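# Move springy plastic panel from rack into metal frame

## Task

Lift the flexible plastic panel out of the rack and install it in the metal frame. It counts only if both panel ends sit fully inside the grooves of the two posts, the bottom edge rests on the sill along its whole length, and the panel stays upright with nothing holding it.

## Robot and tools

Robot: two UR7e-style six-joint arms, left_arm and right_arm, each with a Robotiq 140 two-finger gripper. The fingers can fold at a hinge. A part held near the fingertips (outer quarter of the pads) is squeezed as commanded. A part held deeper toward the palm may be pulled in, held loosely, or squeezed too hard. A fingertip pushed straight into a surface folds easily, so a move can pass a surface without showing contact.

Frames: the scene frame has its origin on the table top, midway between the arms; +z is up, +x points out over the table, and left_arm is on the +y side. Camera names do not match these sides. Measured bases: left_arm at (-0.059, +0.450, +0.027) m, right_arm at (+0.051, -0.519, +0.027) m, each turned slightly about z. Each gripper's end_effector_position (m), quat_wxyz and velocities are given in that arm's own base frame. This point lies between the closed pads, and the fingertips reach about 33 mm past it. The gripper's +z is the finger direction and its y axis is the opening direction. Reported hand poses can be off by a few cm. Fixed cameras and the table use the scene frame.

Command row: 18 numbers, each in [-1, 1]. The first 9 are left_arm and the next 9 are right_arm, and both arms are always included. Per arm there are 6 joint offsets in this order: shoulder pan, wrist 2, wrist 1, shoulder lift, wrist 3, elbow. Note this is not base-to-tip order. Then come gripper position, force_limit and speed. Joint numbers are offsets, not poses. They count from the "Joint targets" line as it stood when the action or move began, not from the previous row. A value of 1.0 equals 2.222 rad. Joint ranges are ±3.142 rad for the elbow and ±6.283 rad for the others. An action that would push a joint more than 0.010 rad beyond its range is refused for both arms. Gripper numbers are absolute settings:
- position: +1 is open at 140 mm; about -0.8 brings the pads together; -1 closes until blocked.
- force_limit: about 14 N at -1, 40 N at 0, 58 N at +1.
- speed: about 30 mm/s at -1, 140 at 0, 250 at +1.
force_limit and speed start at +1. A faster close grips harder. To leave a gripper unchanged, resend its previous three numbers; a 0 is itself a command.

execute_actions(actions, cameras): actions is a list of actions. Each action is a table of up to 15 rows, one per 1/30 s step. A short table repeats its final row. Images are returned only when actions is empty or cameras names cameras.

move(target, speed, blend, stop_force, zero, blocking, cameras): target is one 18-number row or a list of up to 15 rows. Every row's offsets count from the same Joint targets. All joints move together, so the gripper path is usually curved.
- speed: rad/s for the joint with the farthest to go, 0.01 to 3.14, default 0.5.
- blend: rad, for corner rounding.
- stop_force: N, 3 to 120. It ends an arm's path when the wrist sensor feels that much push. Use a low speed with it, and leave it out when backing off a contact.
- zero: rezeroes the sensor first, default true.
- blocking=false: returns after about 0.5 s while the move continues. It cannot be combined with stop_force.
The result adds a "move:" line such as done, off_target, moving, held or fault, plus limits=held if steps were withheld.

Other tools:
- wait(seconds 0 to 10) lets time pass.
- stop brakes a running move.
- zoom_image(camera, region=[x0,y0,x1,y1] in pixels, each side at most 504) enlarges the newest image from one camera.
- zero_wrist_force(arm) rezeroes one arm's force sensor.
- read_manual gives licence texts.
- finished_scene(scene) ends the scene and cannot be undone.
Cameras: cam_head_left, cam_head_right, cam_high, cam_low, cam_left_wrist, cam_right_wrist, all 672x504.

Results: Joint positions (rad), velocities (rad/s) and torques are listed per arm in the joint order above. "Joint targets" is the base for the next offsets. "joint sent to its limit" means a joint was clipped at its end stop. "joint command not followed" means the clearance check between the arms altered the command.

Gripper result fields:
- object_status: 0 moving; 1 blocked while opening; 2 blocked while closing, which is the reading you want for a grip; 3 reached the command or pads met, which does not confirm a hold.
- position_measured: in counts. 3 is open, about 75 is 100 mm, 139 is 60 mm, 200 is 20 mm, 230 is pads touching.
To grip harder, raise force_limit and change position slightly, for example -1 to -0.98.

Wrist force and torque are read along the gripper's own axes. A third line gives the peak since the last report.

Motion notes:
- Joint speed tops out at 3.14 rad/s, and commands lag about 0.1 to 0.2 s. After a big move an arm may not yet have arrived.
- To release a push, command the targets back past the measured positions.

Avoid:
- Contact torque at 141 N m on the big joints or 26.3 N m on the wrists, or any outside force near 150 N. Either stops the arm for 10 s.
- Collisions or presses between the two arms. A gripper closing on the other arm's fingers also counts.
- Hard hits on fixed or heavy objects, which can fail the scene.
- Dropping the panel, releasing it while it moves, or letting anything leave the table.
- Heavy twisting of the wrist.
- Long holds at full stretch. Motors warn at 70 °C and brake at 85 °C.
Keep motion smooth and quick.

Each tool is called after "Call:" in YAML: its name, and indented under it one key for each argument.

## Session

Call:
execute_actions:
  actions: []

Scene clock: 0.00 s.
left_arm: end_effector_position=(+0.3227, -0.0367, +0.1395) position_measured=3 object_status=3 end_effector_quat_wxyz=(-0.049, +0.909, -0.394, +0.124) | right_arm: end_effector_position=(+1.0232, +0.3931, +0.3299) position_measured=3 object_status=3 end_effector_quat_wxyz=(-0.281, +0.783, -0.059, +0.552)
Joint names: [shoulder pan, wrist 2, wrist 1, shoulder lift, wrist 3, elbow]
Joint positions: left_arm=[-0.721 -1.403 -1.938 -2.296 3.256 2.454] | right_arm=[0.187 -1.368 -3.062 -0.507 3.638 0.668]
Joint velocities: within noise
Joint torques (N m): no reading
Wrist force (N): no reading
Wrist torque (N m): no reading
Wrist force, peak (N): no reading
Joint targets: left_arm=[-0.721 -1.403 -1.938 -2.296 3.256 2.454] | right_arm=[0.187 -1.368 -3.062 -0.507 3.638 0.668]
Tool commands: left_gripper/position=+1.0 left_gripper/force_limit=+1.0 left_gripper/speed=+1.0 right_gripper/position=+1.0 right_gripper/force_limit=+1.0 right_gripper/speed=+1.0

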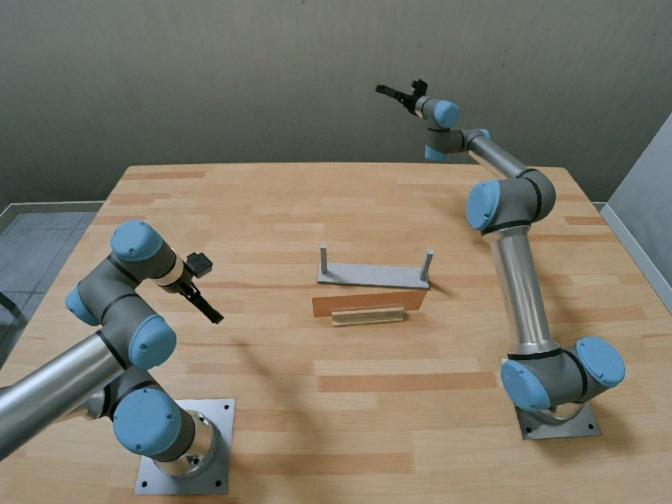

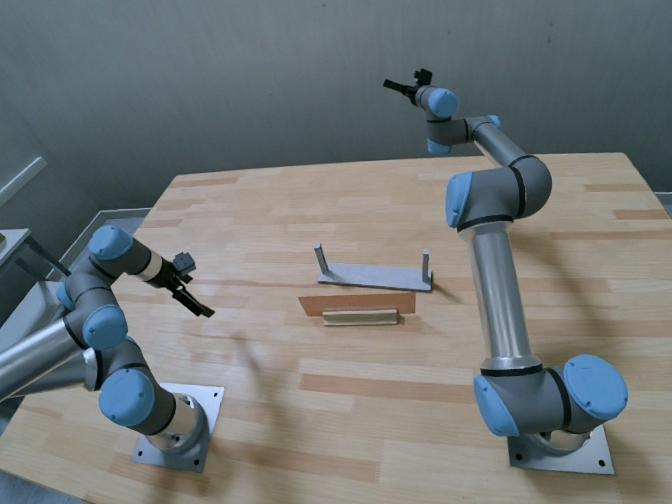

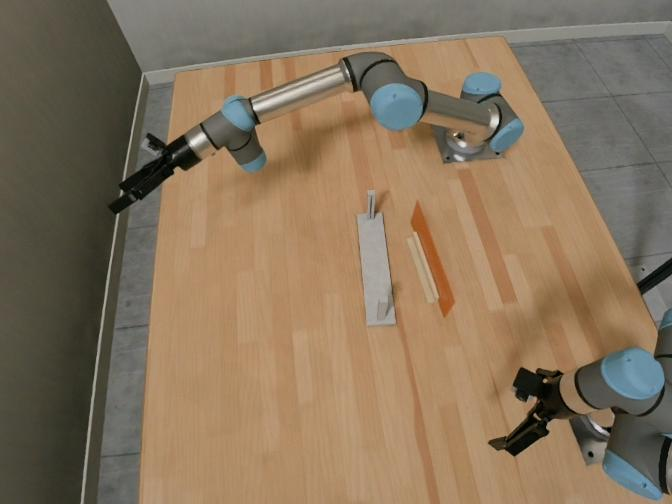

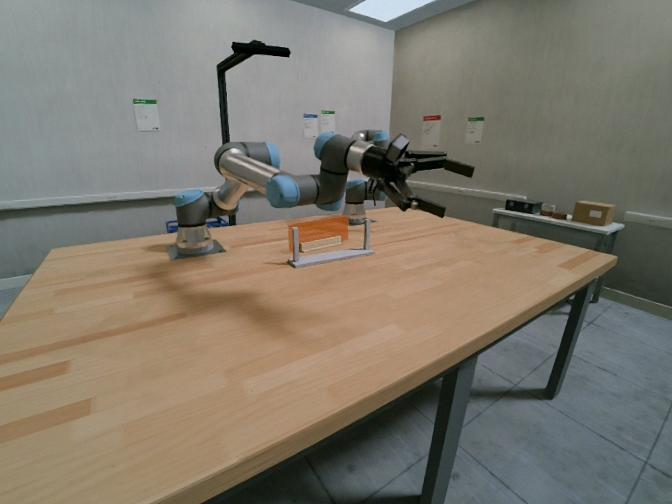

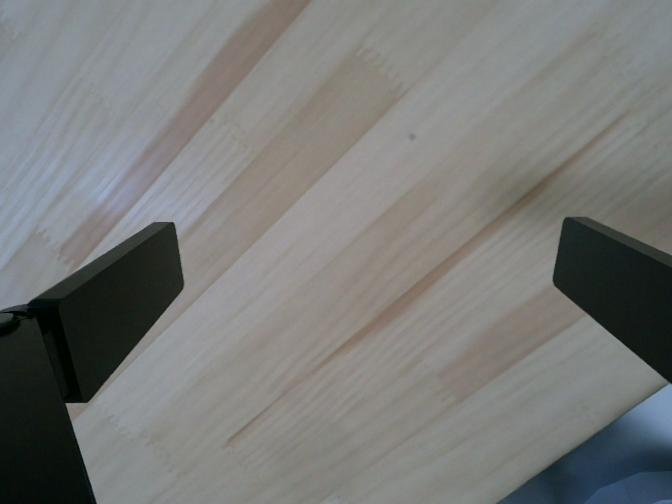

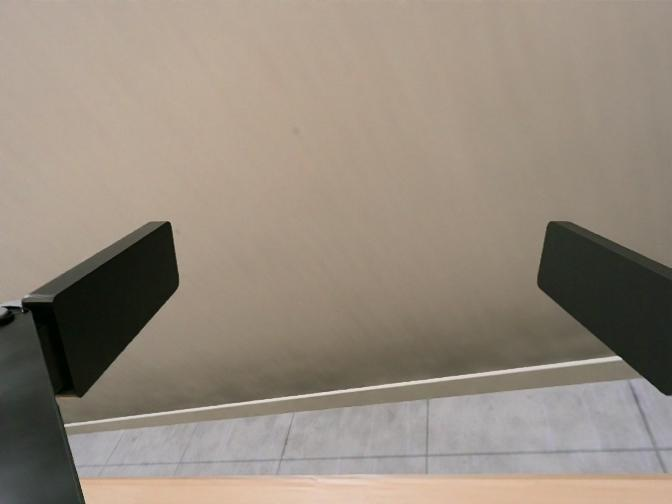

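Call:
move:
  target: [-0.1168,-0.0756,0.2282,0.356,-0.9,-0.4899,1,1,-1,0.2005,-0.0914,0.7336,-0.4973,-0.6557,0.3627,1,1,-1]
  speed: 1.2

Call:
move:
  target: [0,0,0,0,-0.2728,0,0.3,1,-1,0,0,0,0,0,0,0.3,1,-1]
  speed: 1
  cameras: ["cam_left_wrist","cam_right_wrist","cam_low"]

Scene clock: 9.27 s.
left_arm: end_effector_position=(+0.3981, -0.3542, +0.3300) position_measured=3 object_status=3 end_effector_quat_wxyz=(+0.000, +0.899, +0.437, +0.000) | right_arm: end_effector_position=(+0.3008, +0.3856, +0.3298) position_measured=3 object_status=3 end_effector_quat_wxyz=(+0.000, +0.699, +0.715, +0.000)
Joint names: [shoulder pan, wrist 2, wrist 1, shoulder lift, wrist 3, elbow]
Joint positions: left_arm=[-0.98 -1.571 -1.431 -1.505 1.256 1.366] | right_arm=[0.632 -1.571 -1.432 -1.612 2.181 1.474]
Joint torques (N m): left_arm=[-7.17 -1.77 -1.58 -19.37 -1.14 -36.47] | right_arm=[12.09 -2.03 -1.69 -28.79 -2.03 -12.85]
Wrist force (N): left_arm=[-0.7 0.5 -0.5] | right_arm=[3.1 -1.0 1.8]
Wrist torque (N m): left_arm=[0.13 0.10 0.06] | right_arm=[0.02 -0.66 -0.26]
Wrist force, peak (N): left_arm=[-1.3 1.7 -0.4] | right_arm=[2.0 -3.3 1.8]
Joint targets: left_arm=[-0.980 -1.571 -1.431 -1.505 1.256 1.366] | right_arm=[0.633 -1.571 -1.432 -1.612 2.181 1.474]
move: done

Scene clock: 11.33 s.
left_arm: end_effector_position=(+0.3981, -0.3543, +0.3300) position_measured=91 object_status=0 end_effector_quat_wxyz=(+0.000, +0.728, +0.686, +0.000) | right_arm: end_effector_position=(+0.3006, +0.3855, +0.3298) position_measured=91 object_status=0 end_effector_quat_wxyz=(+0.000, +0.699, +0.715, -0.001)
Joint names: [shoulder pan, wrist 2, wrist 1, shoulder lift, wrist 3, elbow]
Joint positions: left_arm=[-0.98 -1.571 -1.431 -1.505 0.65 1.366] | right_arm=[0.633 -1.571 -1.432 -1.612 2.181 1.474]
Joint torques (N m): left_arm=[-7.3 -1.45 -1.53 -19.48 -1.51 -37.89] | right_arm=[12.82 -2.11 -1.73 -29.59 -1.99 -12.58]
Wrist force (N): left_arm=[-0.6 0.9 -0.5] | right_arm=[3.3 -1.0 1.8]
Wrist torque (N m): left_arm=[0.20 0.05 0.07] | right_arm=[0.02 -0.70 -0.26]
Wrist force, peak (N): left_arm=[-0.9 1.0 -0.2] | right_arm=[3.6 -0.8 1.9]
Joint targets: left_arm=[-0.980 -1.571 -1.431 -1.505 0.650 1.366] | right_arm=[0.633 -1.571 -1.432 -1.612 2.181 1.474]
move: done
Images, in order (width x height): cam_low 672x504, cam_left_wrist 672x504, cam_right_wrist 672x504.

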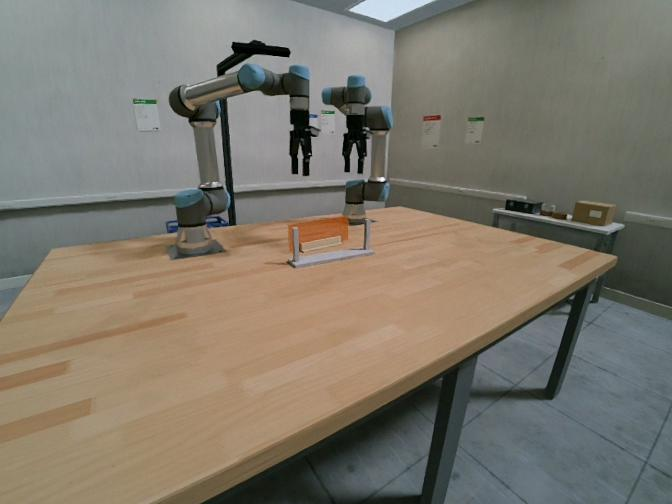

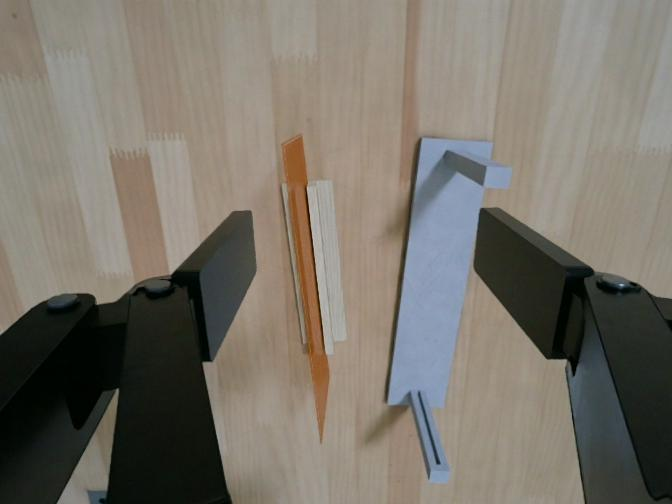

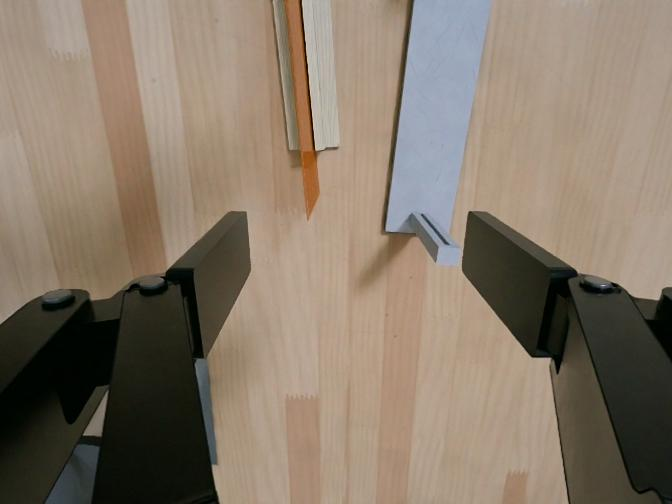

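Call:
move:
  target: [-0.0449,0,-0.1947,-0.0186,-0.0828,0.2129,0.3,1,-1,0.0047,0,-0.1921,-0.0246,-0.0332,0.2164,0.3,1,-1]
  speed: 0.5
  cameras: ["cam_left_wrist","cam_right_wrist"]

Scene clock: 25.97 s.
left_arm: end_effector_position=(+0.3467, -0.3657, +0.1635) position_measured=91 object_status=3 end_effector_quat_wxyz=(+0.000, +0.698, +0.716, +0.000) | right_arm: end_effector_position=(+0.2682, +0.3674, +0.1630) position_measured=91 object_status=3 end_effector_quat_wxyz=(+0.000, +0.668, +0.744, +0.000)
Joint names: [shoulder pan, wrist 2, wrist 1, shoulder lift, wrist 3, elbow]
Joint positions: left_arm=[-1.08 -1.571 -1.864 -1.546 0.466 1.838] | right_arm=[0.643 -1.571 -1.858 -1.666 2.107 1.954]
Joint torques (N m): left_arm=[-7.59 -1.47 -3.8 -40.86 -1.32 -10.22] | right_arm=[12.66 -1.97 -4.75 -25.97 -2.04 -12.04]
Wrist force (N): left_arm=[-0.4 1.1 -0.2] | right_arm=[3.2 -0.6 2.0]
Wrist torque (N m): left_arm=[0.28 0.04 0.07] | right_arm=[0.12 -0.72 -0.25]
Wrist force, peak (N): left_arm=[-0.3 1.3 -1.5] | right_arm=[3.1 -1.2 3.5]
Joint targets: left_arm=[-1.080 -1.571 -1.864 -1.546 0.466 1.839] | right_arm=[0.643 -1.571 -1.859 -1.667 2.107 1.955]
move: done
Images, in order (width x height): cam_left_wrist 672x504, cam_right_wrist 672x504.

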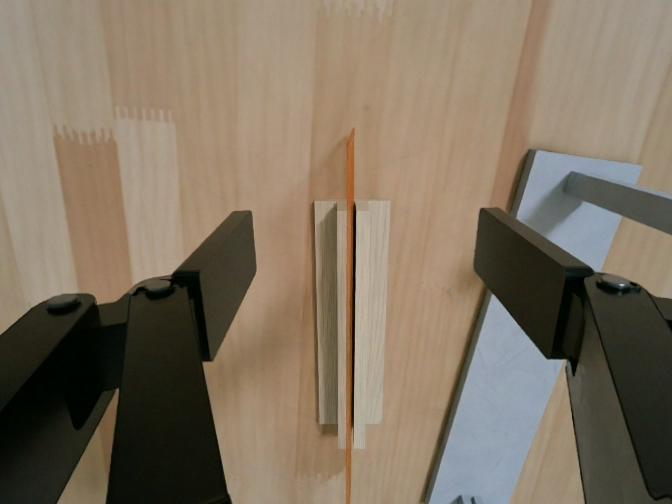

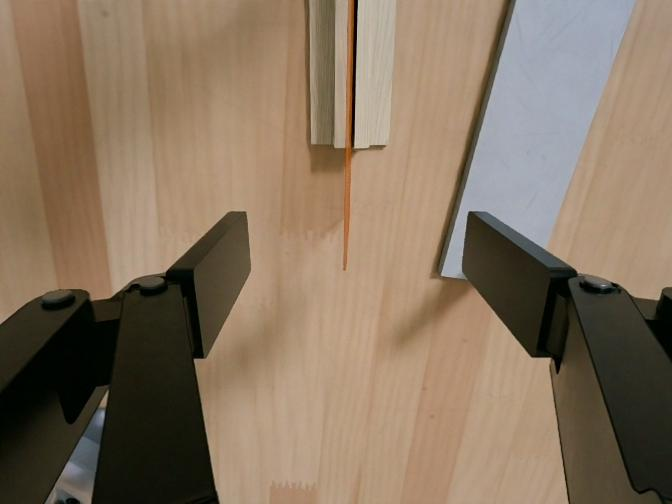

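Call:
move:
  target: [0.0049,0,-0.0534,0.0081,0.0048,0.0456,0.3,1,-1,0,0,-0.0553,0.0176,0,0.0377,0.3,1,-1]
  speed: 0.15
  stop_force: 8
  cameras: ["cam_left_wrist","cam_right_wrist","cam_low"]

Call:
zoom_image:
  camera: "cam_low"
  region: [270, 190, 390, 275]

Scene clock: 33.47 s.
left_arm: end_effector_position=(+0.3464, -0.3543, +0.1191) position_measured=91 object_status=3 end_effector_quat_wxyz=(+0.000, +0.698, +0.716, +0.000) | right_arm: end_effector_position=(+0.2682, +0.3675, +0.1189) position_measured=91 object_status=3 end_effector_quat_wxyz=(+0.000, +0.668, +0.744, +0.000)
Joint names: [shoulder pan, wrist 2, wrist 1, shoulder lift, wrist 3, elbow]
Joint positions: left_arm=[-1.069 -1.571 -1.983 -1.528 0.477 1.94] | right_arm=[0.643 -1.571 -1.981 -1.627 2.107 2.039]
Joint torques (N m): left_arm=[10.43 -1.33 -3.92 -16.53 1.36 -10.37] | right_arm=[10.31 -1.64 -4.96 -14.5 -2.09 -10.96]
Wrist force (N): left_arm=[-0.3 0.9 -0.4] | right_arm=[3.5 -0.9 2.0]
Wrist torque (N m): left_arm=[0.24 0.02 -0.05] | right_arm=[0.06 -0.78 -0.25]
Wrist force, peak (N): left_arm=[-0.6 1.2 -0.6] | right_arm=[3.5 -1.1 2.4]
Joint targets: left_arm=[-1.069 -1.571 -1.983 -1.528 0.477 1.940] | right_arm=[0.643 -1.571 -1.981 -1.627 2.107 2.039]
move: done
Images, in order (width x height): cam_low 672x504, cam_left_wrist 672x504, cam_right_wrist 672x504.

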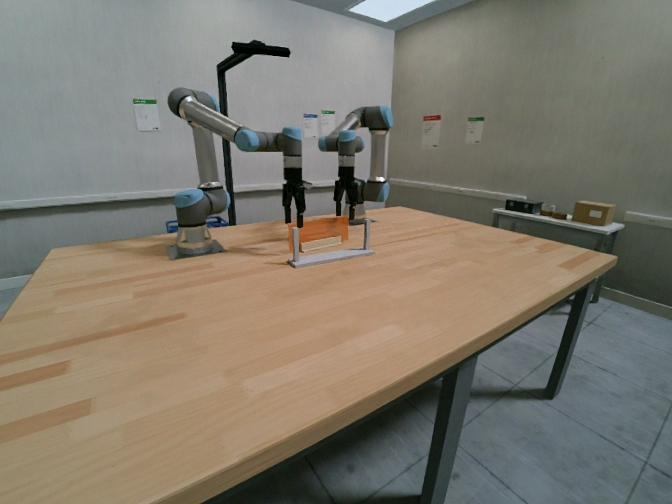

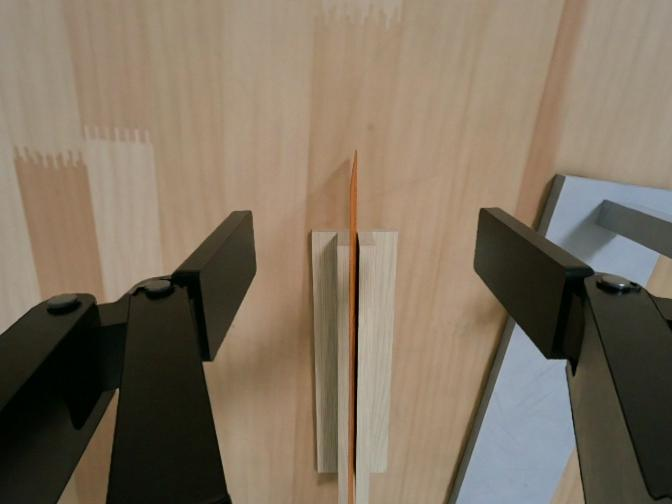

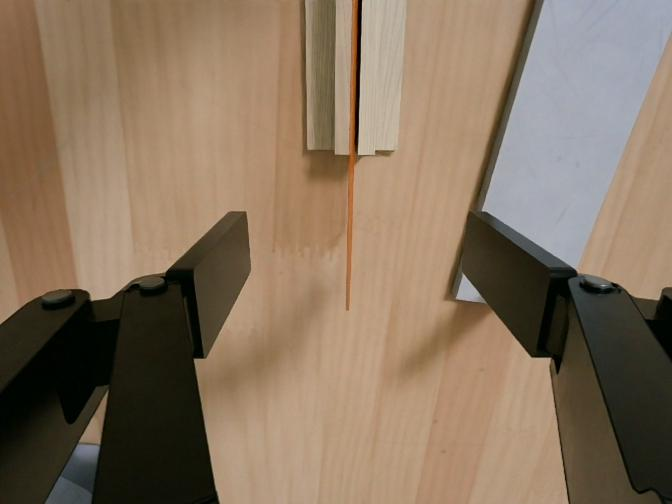

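Scaled by 4.200 from the camera's 672x504 image, which has a finer 960x720 frame.

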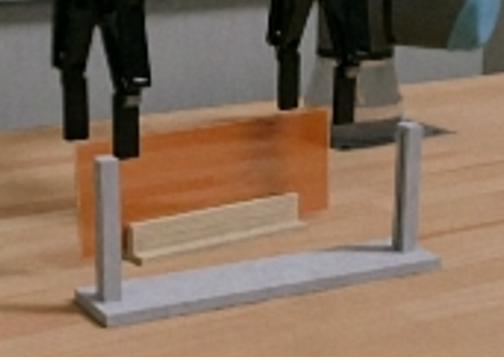

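Call:
move:
  target: [0.0026,0,-0.0011,-0.0028,0.0026,0.0039,0.3,1,-1,0,0,0,0,0,0,0.3,1,-1]
  speed: 0.05

Call:
move:
  target: [0,0,0,0,0,0,-1,1,-1,0,0,0,0,0,0,-1,1,-1]

Call:
wait:
  seconds: 1.5
  cameras: ["cam_left_wrist","cam_right_wrist","cam_low"]

Scene clock: 36.23 s.
left_arm: end_effector_position=(+0.3470, -0.3498, +0.1184) position_measured=91 object_status=3 end_effector_quat_wxyz=(+0.000, +0.698, +0.716, +0.000) | right_arm: end_effector_position=(+0.2682, +0.3675, +0.1189) position_measured=91 object_status=3 end_effector_quat_wxyz=(+0.000, +0.668, +0.744, +0.000)
Joint names: [shoulder pan, wrist 2, wrist 1, shoulder lift, wrist 3, elbow]
Joint positions: left_arm=[-1.064 -1.571 -1.985 -1.534 0.482 1.948] | right_arm=[0.643 -1.571 -1.981 -1.627 2.107 2.039]
Joint torques (N m): left_arm=[10 -1.1 -4 -40.17 1.31 -8.88] | right_arm=[6.67 -1.47 -4.93 -13.89 -2 -10.54]
Wrist force (N): left_arm=[-0.5 1.1 -0.3] | right_arm=[3.5 -1.0 1.9]
Wrist torque (N m): left_arm=[0.28 0.06 -0.06] | right_arm=[0.05 -0.79 -0.25]
Wrist force, peak (N): left_arm=[-0.6 1.4 -0.4] | right_arm=[3.5 -0.9 2.1]
Joint targets: left_arm=[-1.063 -1.571 -1.985 -1.535 0.482 1.949] | right_arm=[0.643 -1.571 -1.981 -1.627 2.107 2.039]
move: done

Scene clock: 39.80 s.
left_arm: end_effector_position=(+0.3470, -0.3496, +0.1184) position_measured=232 object_status=0 end_effector_quat_wxyz=(+0.000, +0.698, +0.716, +0.000) | right_arm: end_effector_position=(+0.2682, +0.3675, +0.1189) position_measured=232 object_status=0 end_effector_quat_wxyz=(+0.000, +0.668, +0.744, +0.000)
Joint names: [shoulder pan, wrist 2, wrist 1, shoulder lift, wrist 3, elbow]
Joint positions: left_arm=[-1.063 -1.571 -1.985 -1.535 0.482 1.949] | right_arm=[0.643 -1.571 -1.981 -1.627 2.107 2.039]
Joint torques (N m): left_arm=[9.85 -0.92 -3.8 -40.4 1.16 -10.66] | right_arm=[2.35 -1.35 -3.98 -14.32 -1.82 -10.55]
Wrist force (N): left_arm=[-0.3 1.0 -0.7] | right_arm=[3.3 -0.3 1.5]
Wrist torque (N m): left_arm=[0.28 0.05 -0.04] | right_arm=[0.08 -0.77 -0.23]
Wrist force, peak (N): left_arm=[-0.6 1.3 -0.5] | right_arm=[3.6 -1.0 2.1]
Joint targets: left_arm=[-1.063 -1.571 -1.985 -1.535 0.482 1.949] | right_arm=[0.643 -1.571 -1.981 -1.627 2.107 2.039]
move: done

Scene clock: 41.30 s.
left_arm: end_effector_position=(+0.3470, -0.3496, +0.1184) position_measured=232 object_status=3 end_effector_quat_wxyz=(+0.000, +0.698, +0.716, +0.000) | right_arm: end_effector_position=(+0.2682, +0.3675, +0.1189) position_measured=232 object_status=3 end_effector_quat_wxyz=(+0.000, +0.668, +0.744, +0.000)
Joint names: [shoulder pan, wrist 2, wrist 1, shoulder lift, wrist 3, elbow]
Joint positions: left_arm=[-1.063 -1.571 -1.985 -1.535 0.482 1.949] | right_arm=[0.643 -1.571 -1.981 -1.627 2.107 2.039]
Joint torques (N m): left_arm=[10.36 -0.95 -3.74 -40.3 1.09 -9.14] | right_arm=[0.62 -1.26 -2.33 -13.96 -1.9 -10.66]
Wrist force (N): left_arm=[-0.3 0.9 -0.6] | right_arm=[3.3 -0.2 1.4]
Wrist torque (N m): left_arm=[0.24 0.05 -0.04] | right_arm=[0.10 -0.77 -0.22]
Wrist force, peak (N): left_arm=[-0.3 1.3 -0.7] | right_arm=[3.5 -0.5 1.6]
Joint targets: left_arm=[-1.063 -1.571 -1.985 -1.535 0.482 1.949] | right_arm=[0.643 -1.571 -1.981 -1.627 2.107 2.039]
Tool commands: left_gripper/position=-1.0 left_gripper/force_limit=+1.0 left_gripper/speed=-1.0 right_gripper/position=-1.0 right_gripper/force_limit=+1.0 right_gripper/speed=-1.0
wait: 1.50 s; at rest by 0.17 s
Images, in order (width x height): cam_low 672x504, cam_left_wrist 672x504, cam_right_wrist 672x504.

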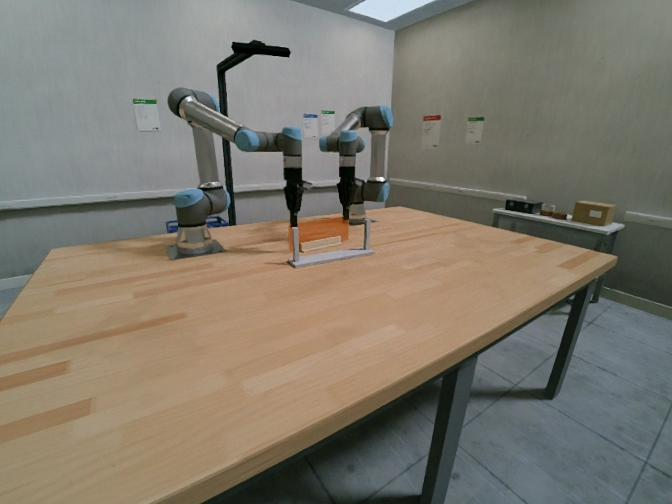

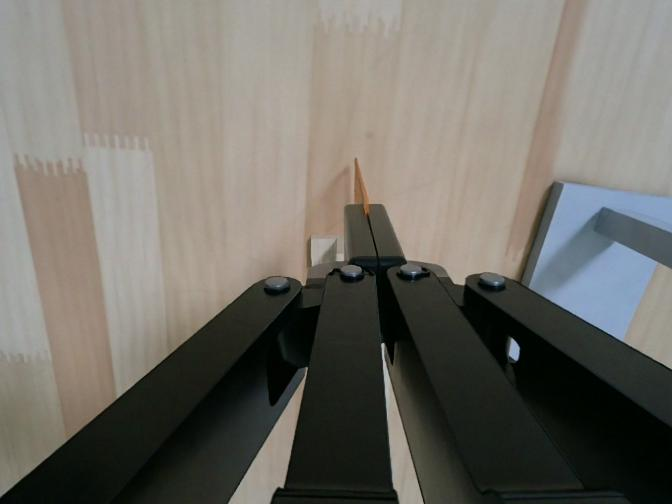

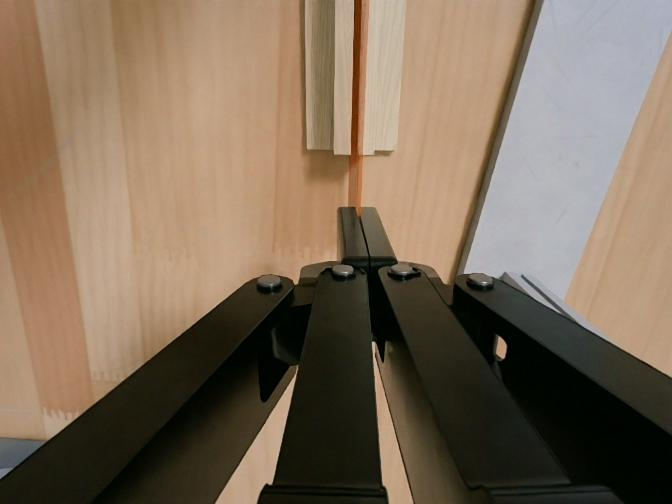

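Call:
move:
  target:
    - [0,0,0.0865,-0.0247,0,-0.0617,-1,1,-1,0,0,0.0878,-0.0255,0,-0.0631,-1,1,-1]
    - [0,0,0.191,-0.0348,0,-0.156,-1,1,-1,0,0,0.1932,-0.0351,0,-0.1589,-1,1,-1]
  speed: [0.15,0.3]
  blend: 0.05

Call:
move:
  target: [0.0871,0,0.0339,0.1884,0.2427,-0.2224,-1,1,-1,-0.0796,0,-0.0039,0.082,-0.1044,-0.0781,-1,1,-1]
  speed: 0.2
  cameras: ["cam_left_wrist","cam_right_wrist","cam_low","cam_high"]

Scene clock: 61.47 s.
left_arm: end_effector_position=(+0.3470, -0.3497, +0.2797) position_measured=232 object_status=3 end_effector_quat_wxyz=(+0.000, +0.698, +0.716, +0.000) | right_arm: end_effector_position=(+0.2684, +0.3676, +0.2803) position_measured=232 object_status=3 end_effector_quat_wxyz=(+0.000, +0.668, +0.744, +0.001)
Joint names: [shoulder pan, wrist 2, wrist 1, shoulder lift, wrist 3, elbow]
Joint positions: left_arm=[-1.063 -1.571 -1.561 -1.612 0.482 1.602] | right_arm=[0.643 -1.571 -1.553 -1.705 2.107 1.686]
Joint torques (N m): left_arm=[-2.64 -0.77 -1.7 -39.35 0.78 -37.42] | right_arm=[-6.23 -0.6 -1.61 -25.14 -1.72 -39.6]
Wrist force (N): left_arm=[-0.5 0.5 0.9] | right_arm=[2.7 -0.8 2.5]
Wrist torque (N m): left_arm=[0.22 0.12 -0.06] | right_arm=[0.04 -0.66 -0.23]
Wrist force, peak (N): left_arm=[14.0 1.2 -0.5] | right_arm=[-8.7 -0.9 2.8]
Joint targets: left_arm=[-1.063 -1.571 -1.561 -1.612 0.482 1.602] | right_arm=[0.643 -1.571 -1.552 -1.705 2.107 1.685]
move: done

Scene clock: 64.77 s.
left_arm: end_effector_position=(+0.5191, -0.4085, +0.2800) position_measured=232 object_status=3 end_effector_quat_wxyz=(+0.000, +0.811, +0.585, +0.000) | right_arm: end_effector_position=(+0.3978, +0.3494, +0.2804) position_measured=232 object_status=3 end_effector_quat_wxyz=(+0.000, +0.648, +0.762, +0.001)
Joint names: [shoulder pan, wrist 2, wrist 1, shoulder lift, wrist 3, elbow]
Joint positions: left_arm=[-0.87 -1.571 -1.485 -1.194 1.021 1.108] | right_arm=[0.466 -1.571 -1.561 -1.523 1.875 1.512]
Joint torques (N m): left_arm=[-3.51 -6.28 -5.99 -32.66 0.86 -41.71] | right_arm=[-2.27 7.69 -9.41 -20.85 -1.69 -45.19]
Wrist force (N): left_arm=[24.7 -2.8 0.8] | right_arm=[-18.5 -5.9 3.0]
Wrist torque (N m): left_arm=[0.28 0.19 0.41] | right_arm=[0.34 -1.58 -0.65]
Wrist force, peak (N): left_arm=[29.4 -1.0 1.2] | right_arm=[-23.3 -2.7 2.2]
Joint targets: left_arm=[-0.870 -1.571 -1.485 -1.193 1.022 1.108] | right_arm=[0.466 -1.571 -1.561 -1.523 1.875 1.512]
move: done
Images, in order (width x height): cam_high 672x504, cam_low 672x504, cam_left_wrist 672x504, cam_right_wrist 672x504.

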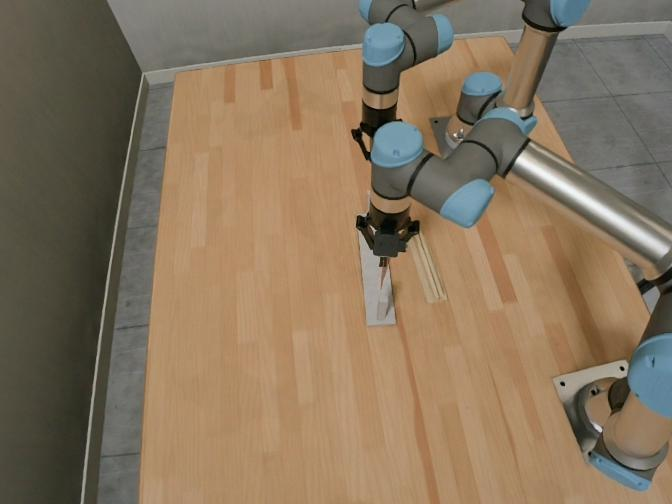

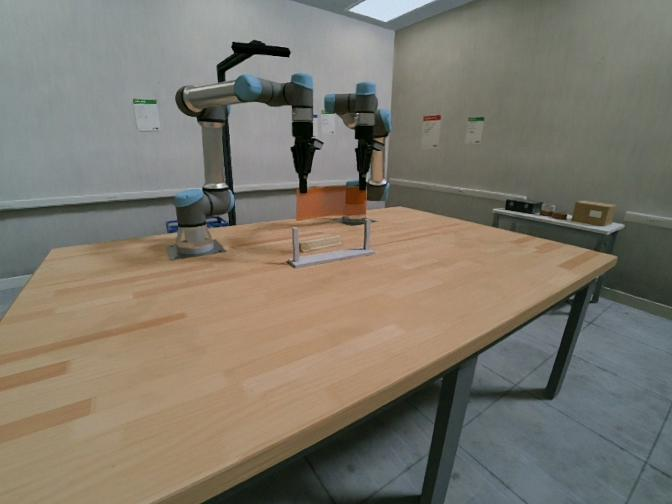

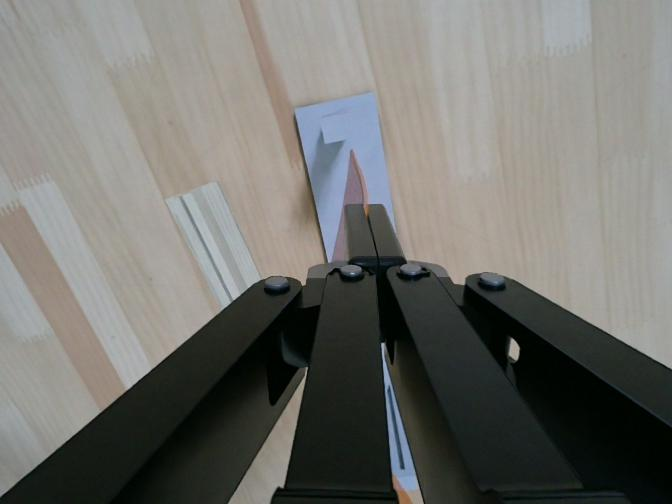

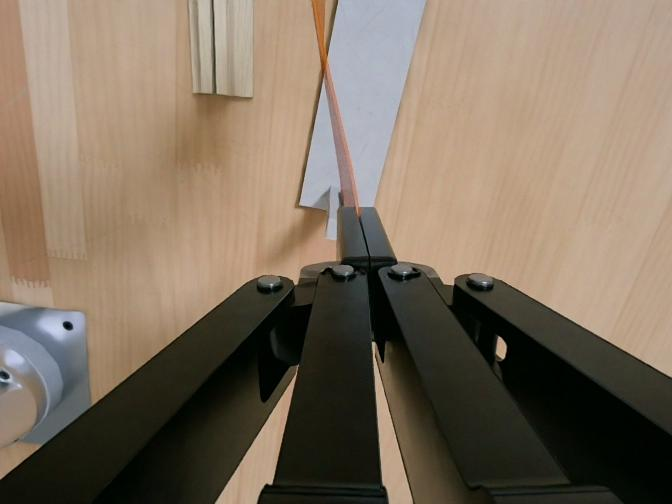

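Call:
zoom_image:
  camera: "cam_low"
  region: [270, 150, 390, 275]

Call:
zoom_image:
  camera: "cam_left_wrist"
  region: [280, 80, 420, 220]

Call:
zoom_image:
  camera: "cam_right_wrist"
  region: [270, 150, 410, 290]

Scaled by 4.032 from the camera's 672x504 image, which has a finer 960x720 frame.

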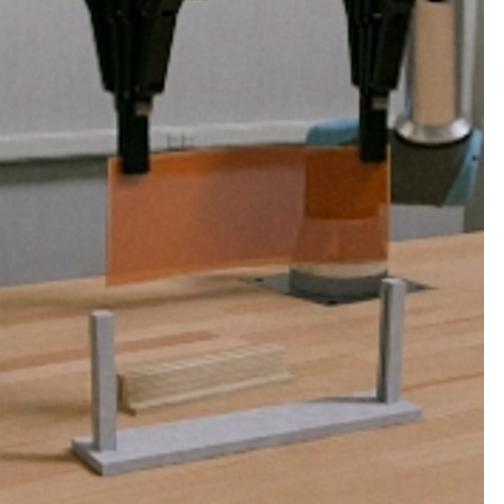

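Scaled by 3.600 from the camera's 672x504 image, which has a finer 960x720 frame.

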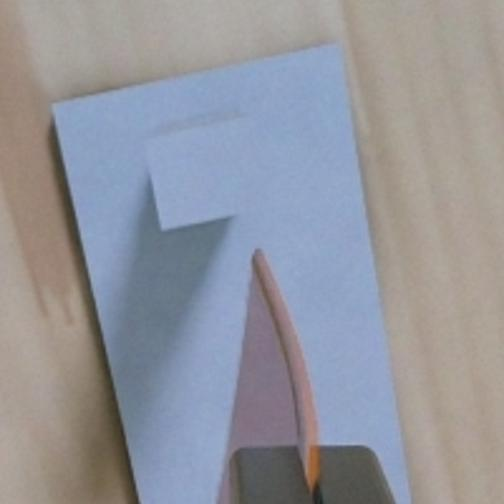

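Scaled by 3.600 from the camera's 672x504 image, which has a finer 960x720 frame.

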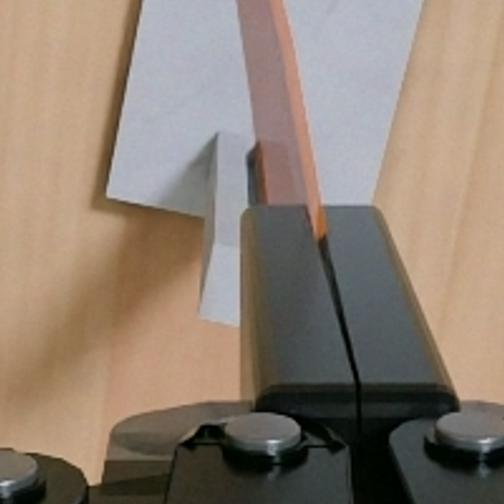

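Call:
move:
  target: [0.0053,0,-0.0047,-0.0122,-0.0852,0.0165,-1,1,-1,-0.0119,0,0,-0.0068,0.078,0.0073,-1,1,-1]
  speed: 0.12
  cameras: ["cam_left_wrist","cam_right_wrist"]

Scene clock: 89.63 s.
left_arm: end_effector_position=(+0.5174, -0.3947, +0.2804) position_measured=232 object_status=3 end_effector_quat_wxyz=(+0.000, +0.748, +0.663, +0.000) | right_arm: end_effector_position=(+0.4009, +0.3359, +0.2801) position_measured=232 object_status=3 end_effector_quat_wxyz=(+0.000, +0.720, +0.694, +0.000)
Joint names: [shoulder pan, wrist 2, wrist 1, shoulder lift, wrist 3, elbow]
Joint positions: left_arm=[-0.858 -1.571 -1.496 -1.22 0.833 1.144] | right_arm=[0.44 -1.571 -1.561 -1.538 2.048 1.528]
Joint torques (N m): left_arm=[10.7 0.99 -3.76 -57.48 -1.15 -11.22] | right_arm=[-10.58 -0.64 -2.42 -33.19 1.91 -12.98]
Wrist force (N): left_arm=[-2.2 1.7 0.8] | right_arm=[3.7 -0.5 2.3]
Wrist torque (N m): left_arm=[0.39 0.27 0.05] | right_arm=[0.08 -0.62 -0.37]
Wrist force, peak (N): left_arm=[25.2 -2.8 0.4] | right_arm=[-18.9 -6.0 3.2]
Joint targets: left_arm=[-0.858 -1.571 -1.496 -1.221 0.832 1.145] | right_arm=[0.440 -1.571 -1.561 -1.538 2.049 1.528]
move: done
Images, in order (width x height): cam_left_wrist 672x504, cam_right_wrist 672x504.

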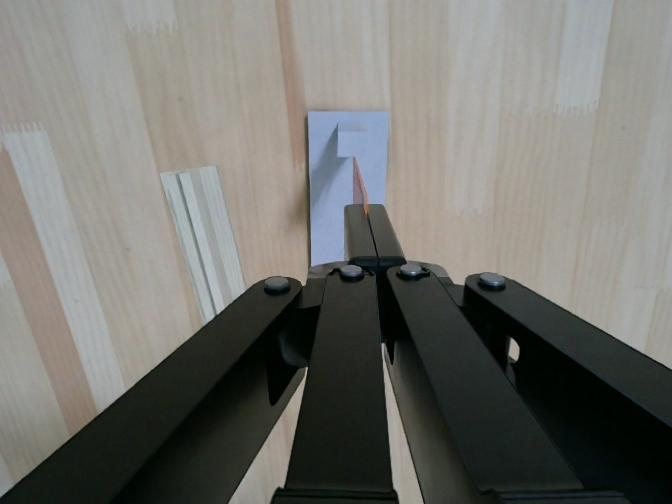

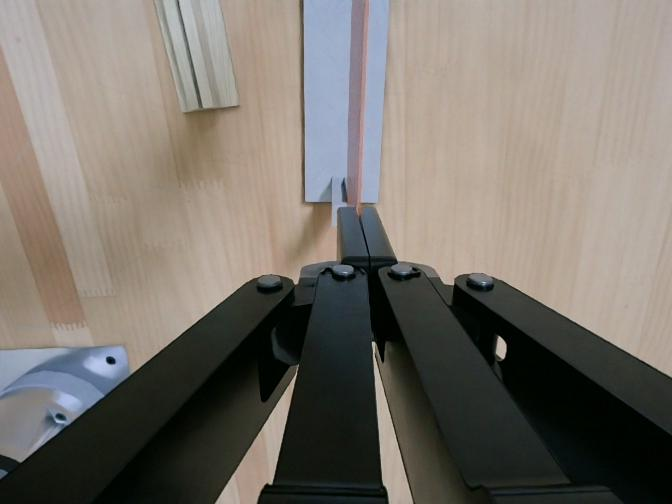

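Call:
move:
  target: [0,0,0,0,0,0,-0.4,1,-1,0,0,0,0,0,0,-1,1,-1]

Call:
move:
  target: [-0.0053,0,0.0026,0.0066,-0.0049,-0.0086,-0.4,1,-1,0,0,0,0,0,0,-1,1,-1]
  speed: 0.05
  cameras: ["cam_left_wrist","cam_right_wrist"]

Call:
move:
  target: [0,0,0,0,0,0,-1,1,-1,0,0,0,0,0,0,-1,1,-1]

Call:
wait:
  seconds: 1
  cameras: ["cam_left_wrist","cam_right_wrist"]

Call:
zoom_image:
  camera: "cam_left_wrist"
  region: [280, 100, 420, 240]

Call:
zoom_image:
  camera: "cam_right_wrist"
  region: [280, 140, 420, 280]

Scene clock: 94.57 s.
left_arm: end_effector_position=(+0.5174, -0.3946, +0.2804) position_measured=179 object_status=0 end_effector_quat_wxyz=(+0.000, +0.748, +0.664, +0.000) | right_arm: end_effector_position=(+0.4009, +0.3358, +0.2801) position_measured=232 object_status=3 end_effector_quat_wxyz=(+0.000, +0.720, +0.693, +0.000)
Joint names: [shoulder pan, wrist 2, wrist 1, shoulder lift, wrist 3, elbow]
Joint positions: left_arm=[-0.858 -1.571 -1.496 -1.221 0.832 1.145] | right_arm=[0.44 -1.571 -1.561 -1.538 2.049 1.528]
Joint torques (N m): left_arm=[8.94 1.09 -3.67 -55.45 -1.26 -12.74] | right_arm=[-8.41 -0.27 -2.09 -32.31 1.97 -17.6]
Wrist force (N): left_arm=[-1.7 1.7 0.5] | right_arm=[3.4 -0.6 2.9]
Wrist torque (N m): left_arm=[0.35 0.30 0.03] | right_arm=[0.10 -0.83 -0.39]
Wrist force, peak (N): left_arm=[-2.6 1.8 1.1] | right_arm=[4.1 -0.6 2.3]
Joint targets: left_arm=[-0.858 -1.571 -1.496 -1.221 0.832 1.145] | right_arm=[0.440 -1.571 -1.561 -1.538 2.049 1.528]
move: done

Scene clock: 95.40 s.
left_arm: end_effector_position=(+0.5161, -0.4045, +0.2799) position_measured=179 object_status=3 end_effector_quat_wxyz=(+0.000, +0.748, +0.663, +0.000) | right_arm: end_effector_position=(+0.4009, +0.3358, +0.2801) position_measured=232 object_status=3 end_effector_quat_wxyz=(+0.000, +0.720, +0.693, +0.000)
Joint names: [shoulder pan, wrist 2, wrist 1, shoulder lift, wrist 3, elbow]
Joint positions: left_arm=[-0.869 -1.571 -1.49 -1.206 0.822 1.126] | right_arm=[0.44 -1.571 -1.561 -1.538 2.049 1.528]
Joint torques (N m): left_arm=[-6.3 0.95 -1.51 -33.33 -1.31 -38.08] | right_arm=[-6.85 0.88 -2.09 -31.95 1.98 -20.67]
Wrist force (N): left_arm=[-1.7 2.0 0.8] | right_arm=[3.1 -0.8 2.7]
Wrist torque (N m): left_arm=[0.41 0.30 0.03] | right_arm=[0.07 -0.77 -0.39]
Wrist force, peak (N): left_arm=[-2.1 1.7 0.7] | right_arm=[3.4 -1.0 2.9]
Joint targets: left_arm=[-0.870 -1.571 -1.490 -1.206 0.821 1.125] | right_arm=[0.440 -1.571 -1.561 -1.538 2.049 1.528]
move: done
Images, in order (width x height): cam_left_wrist 672x504, cam_right_wrist 672x504.

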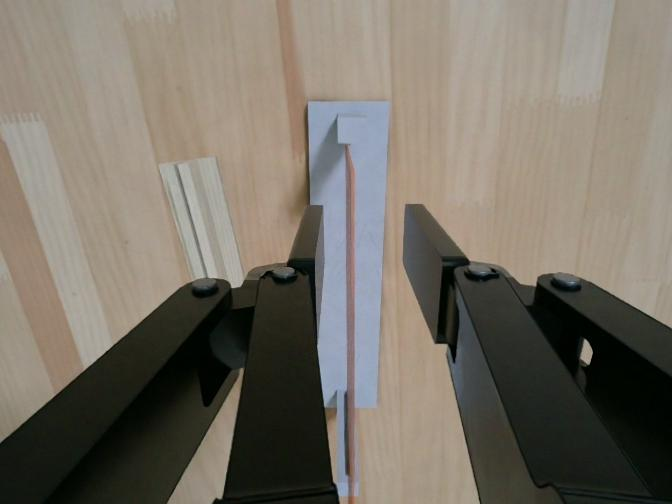

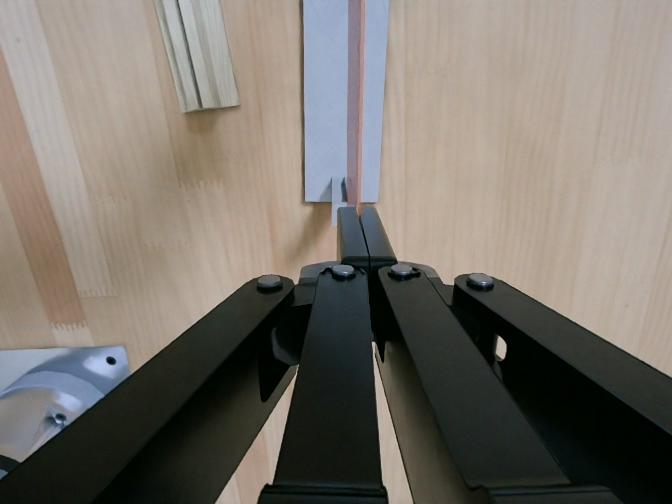

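Scene clock: 97.13 s.
left_arm: end_effector_position=(+0.5161, -0.4047, +0.2798) position_measured=232 object_status=0 end_effector_quat_wxyz=(+0.000, +0.748, +0.663, +0.000) | right_arm: end_effector_position=(+0.4009, +0.3358, +0.2801) position_measured=232 object_status=3 end_effector_quat_wxyz=(+0.000, +0.720, +0.693, +0.000)
Joint names: [shoulder pan, wrist 2, wrist 1, shoulder lift, wrist 3, elbow]
Joint positions: left_arm=[-0.87 -1.571 -1.49 -1.206 0.821 1.125] | right_arm=[0.44 -1.571 -1.561 -1.538 2.049 1.528]
Joint torques (N m): left_arm=[-6.7 1.09 -1.57 -33.1 -1.27 -37.79] | right_arm=[-2.75 1.99 -2.05 -31.03 1.99 -26.77]
Wrist force (N): left_arm=[-1.7 1.7 0.4] | right_arm=[3.3 -0.6 2.7]
Wrist torque (N m): left_arm=[0.41 0.31 0.06] | right_arm=[0.05 -0.79 -0.37]
Wrist force, peak (N): left_arm=[-1.9 1.9 0.8] | right_arm=[3.5 -0.8 2.9]
Joint targets: left_arm=[-0.870 -1.571 -1.490 -1.206 0.821 1.125] | right_arm=[0.440 -1.571 -1.561 -1.538 2.049 1.528]
move: done

Scene clock: 98.13 s.
left_arm: end_effector_position=(+0.5161, -0.4047, +0.2798) position_measured=232 object_status=3 end_effector_quat_wxyz=(+0.000, +0.748, +0.663, +0.000) | right_arm: end_effector_position=(+0.4009, +0.3358, +0.2801) position_measured=232 object_status=3 end_effector_quat_wxyz=(+0.000, +0.720, +0.693, +0.000)
Joint names: [shoulder pan, wrist 2, wrist 1, shoulder lift, wrist 3, elbow]
Joint positions: left_arm=[-0.87 -1.571 -1.49 -1.206 0.821 1.125] | right_arm=[0.44 -1.571 -1.561 -1.538 2.049 1.528]
Joint torques (N m): left_arm=[-6.21 1.19 -1.93 -33.36 -1.44 -38.05] | right_arm=[-1.02 1.99 -2.02 -30.77 1.98 -30.98]
Wrist force (N): left_arm=[-1.8 1.4 0.8] | right_arm=[3.3 -0.6 2.9]
Wrist torque (N m): left_arm=[0.34 0.33 0.06] | right_arm=[0.08 -0.80 -0.37]
Wrist force, peak (N): left_arm=[-1.9 1.7 0.7] | right_arm=[3.3 -0.9 3.0]
Joint targets: left_arm=[-0.870 -1.571 -1.490 -1.206 0.821 1.125] | right_arm=[0.440 -1.571 -1.561 -1.538 2.049 1.528]
Tool commands: left_gripper/position=-1.0 left_gripper/force_limit=+1.0 left_gripper/speed=-1.0 right_gripper/position=-1.0 right_gripper/force_limit=+1.0 right_gripper/speed=-1.0
wait: 1.00 s; at rest by 0.17 s
Images, in order (width x height): cam_left_wrist 672x504, cam_right_wrist 672x504.

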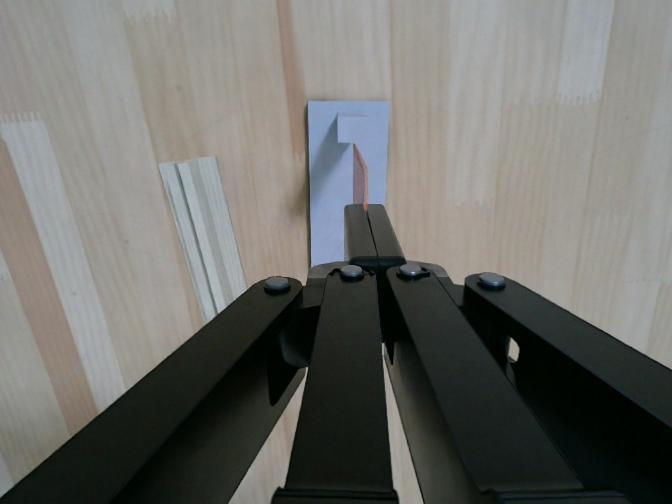

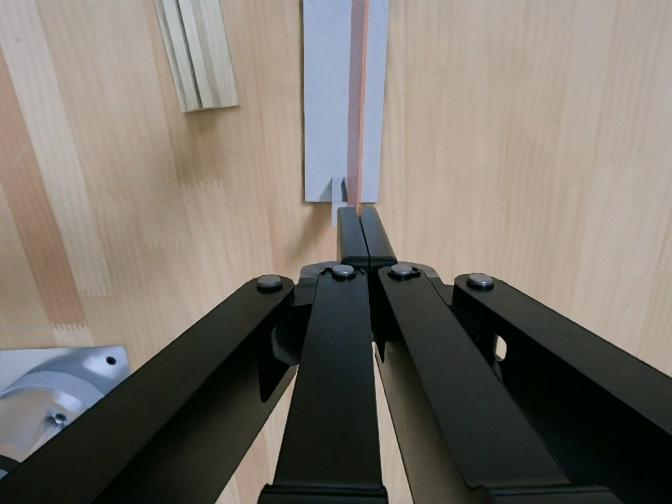

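Scaled by 3.600 from the camera's 672x504 image, which has a finer 960x720 frame.

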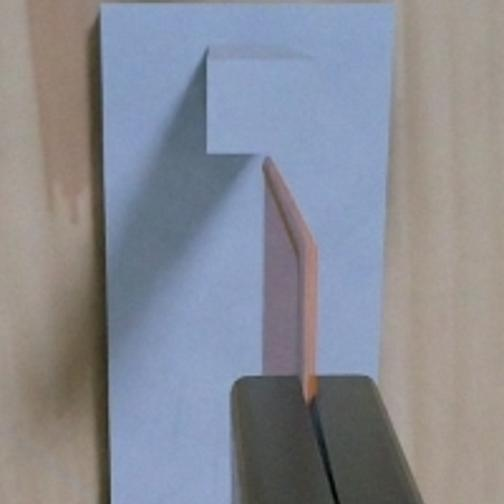

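Scaled by 3.600 from the camera's 672x504 image, which has a finer 960x720 frame.

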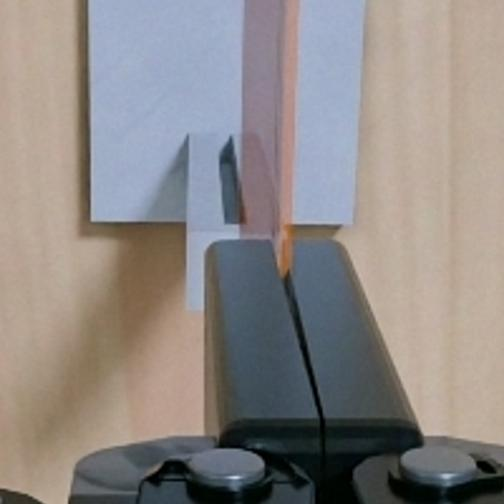

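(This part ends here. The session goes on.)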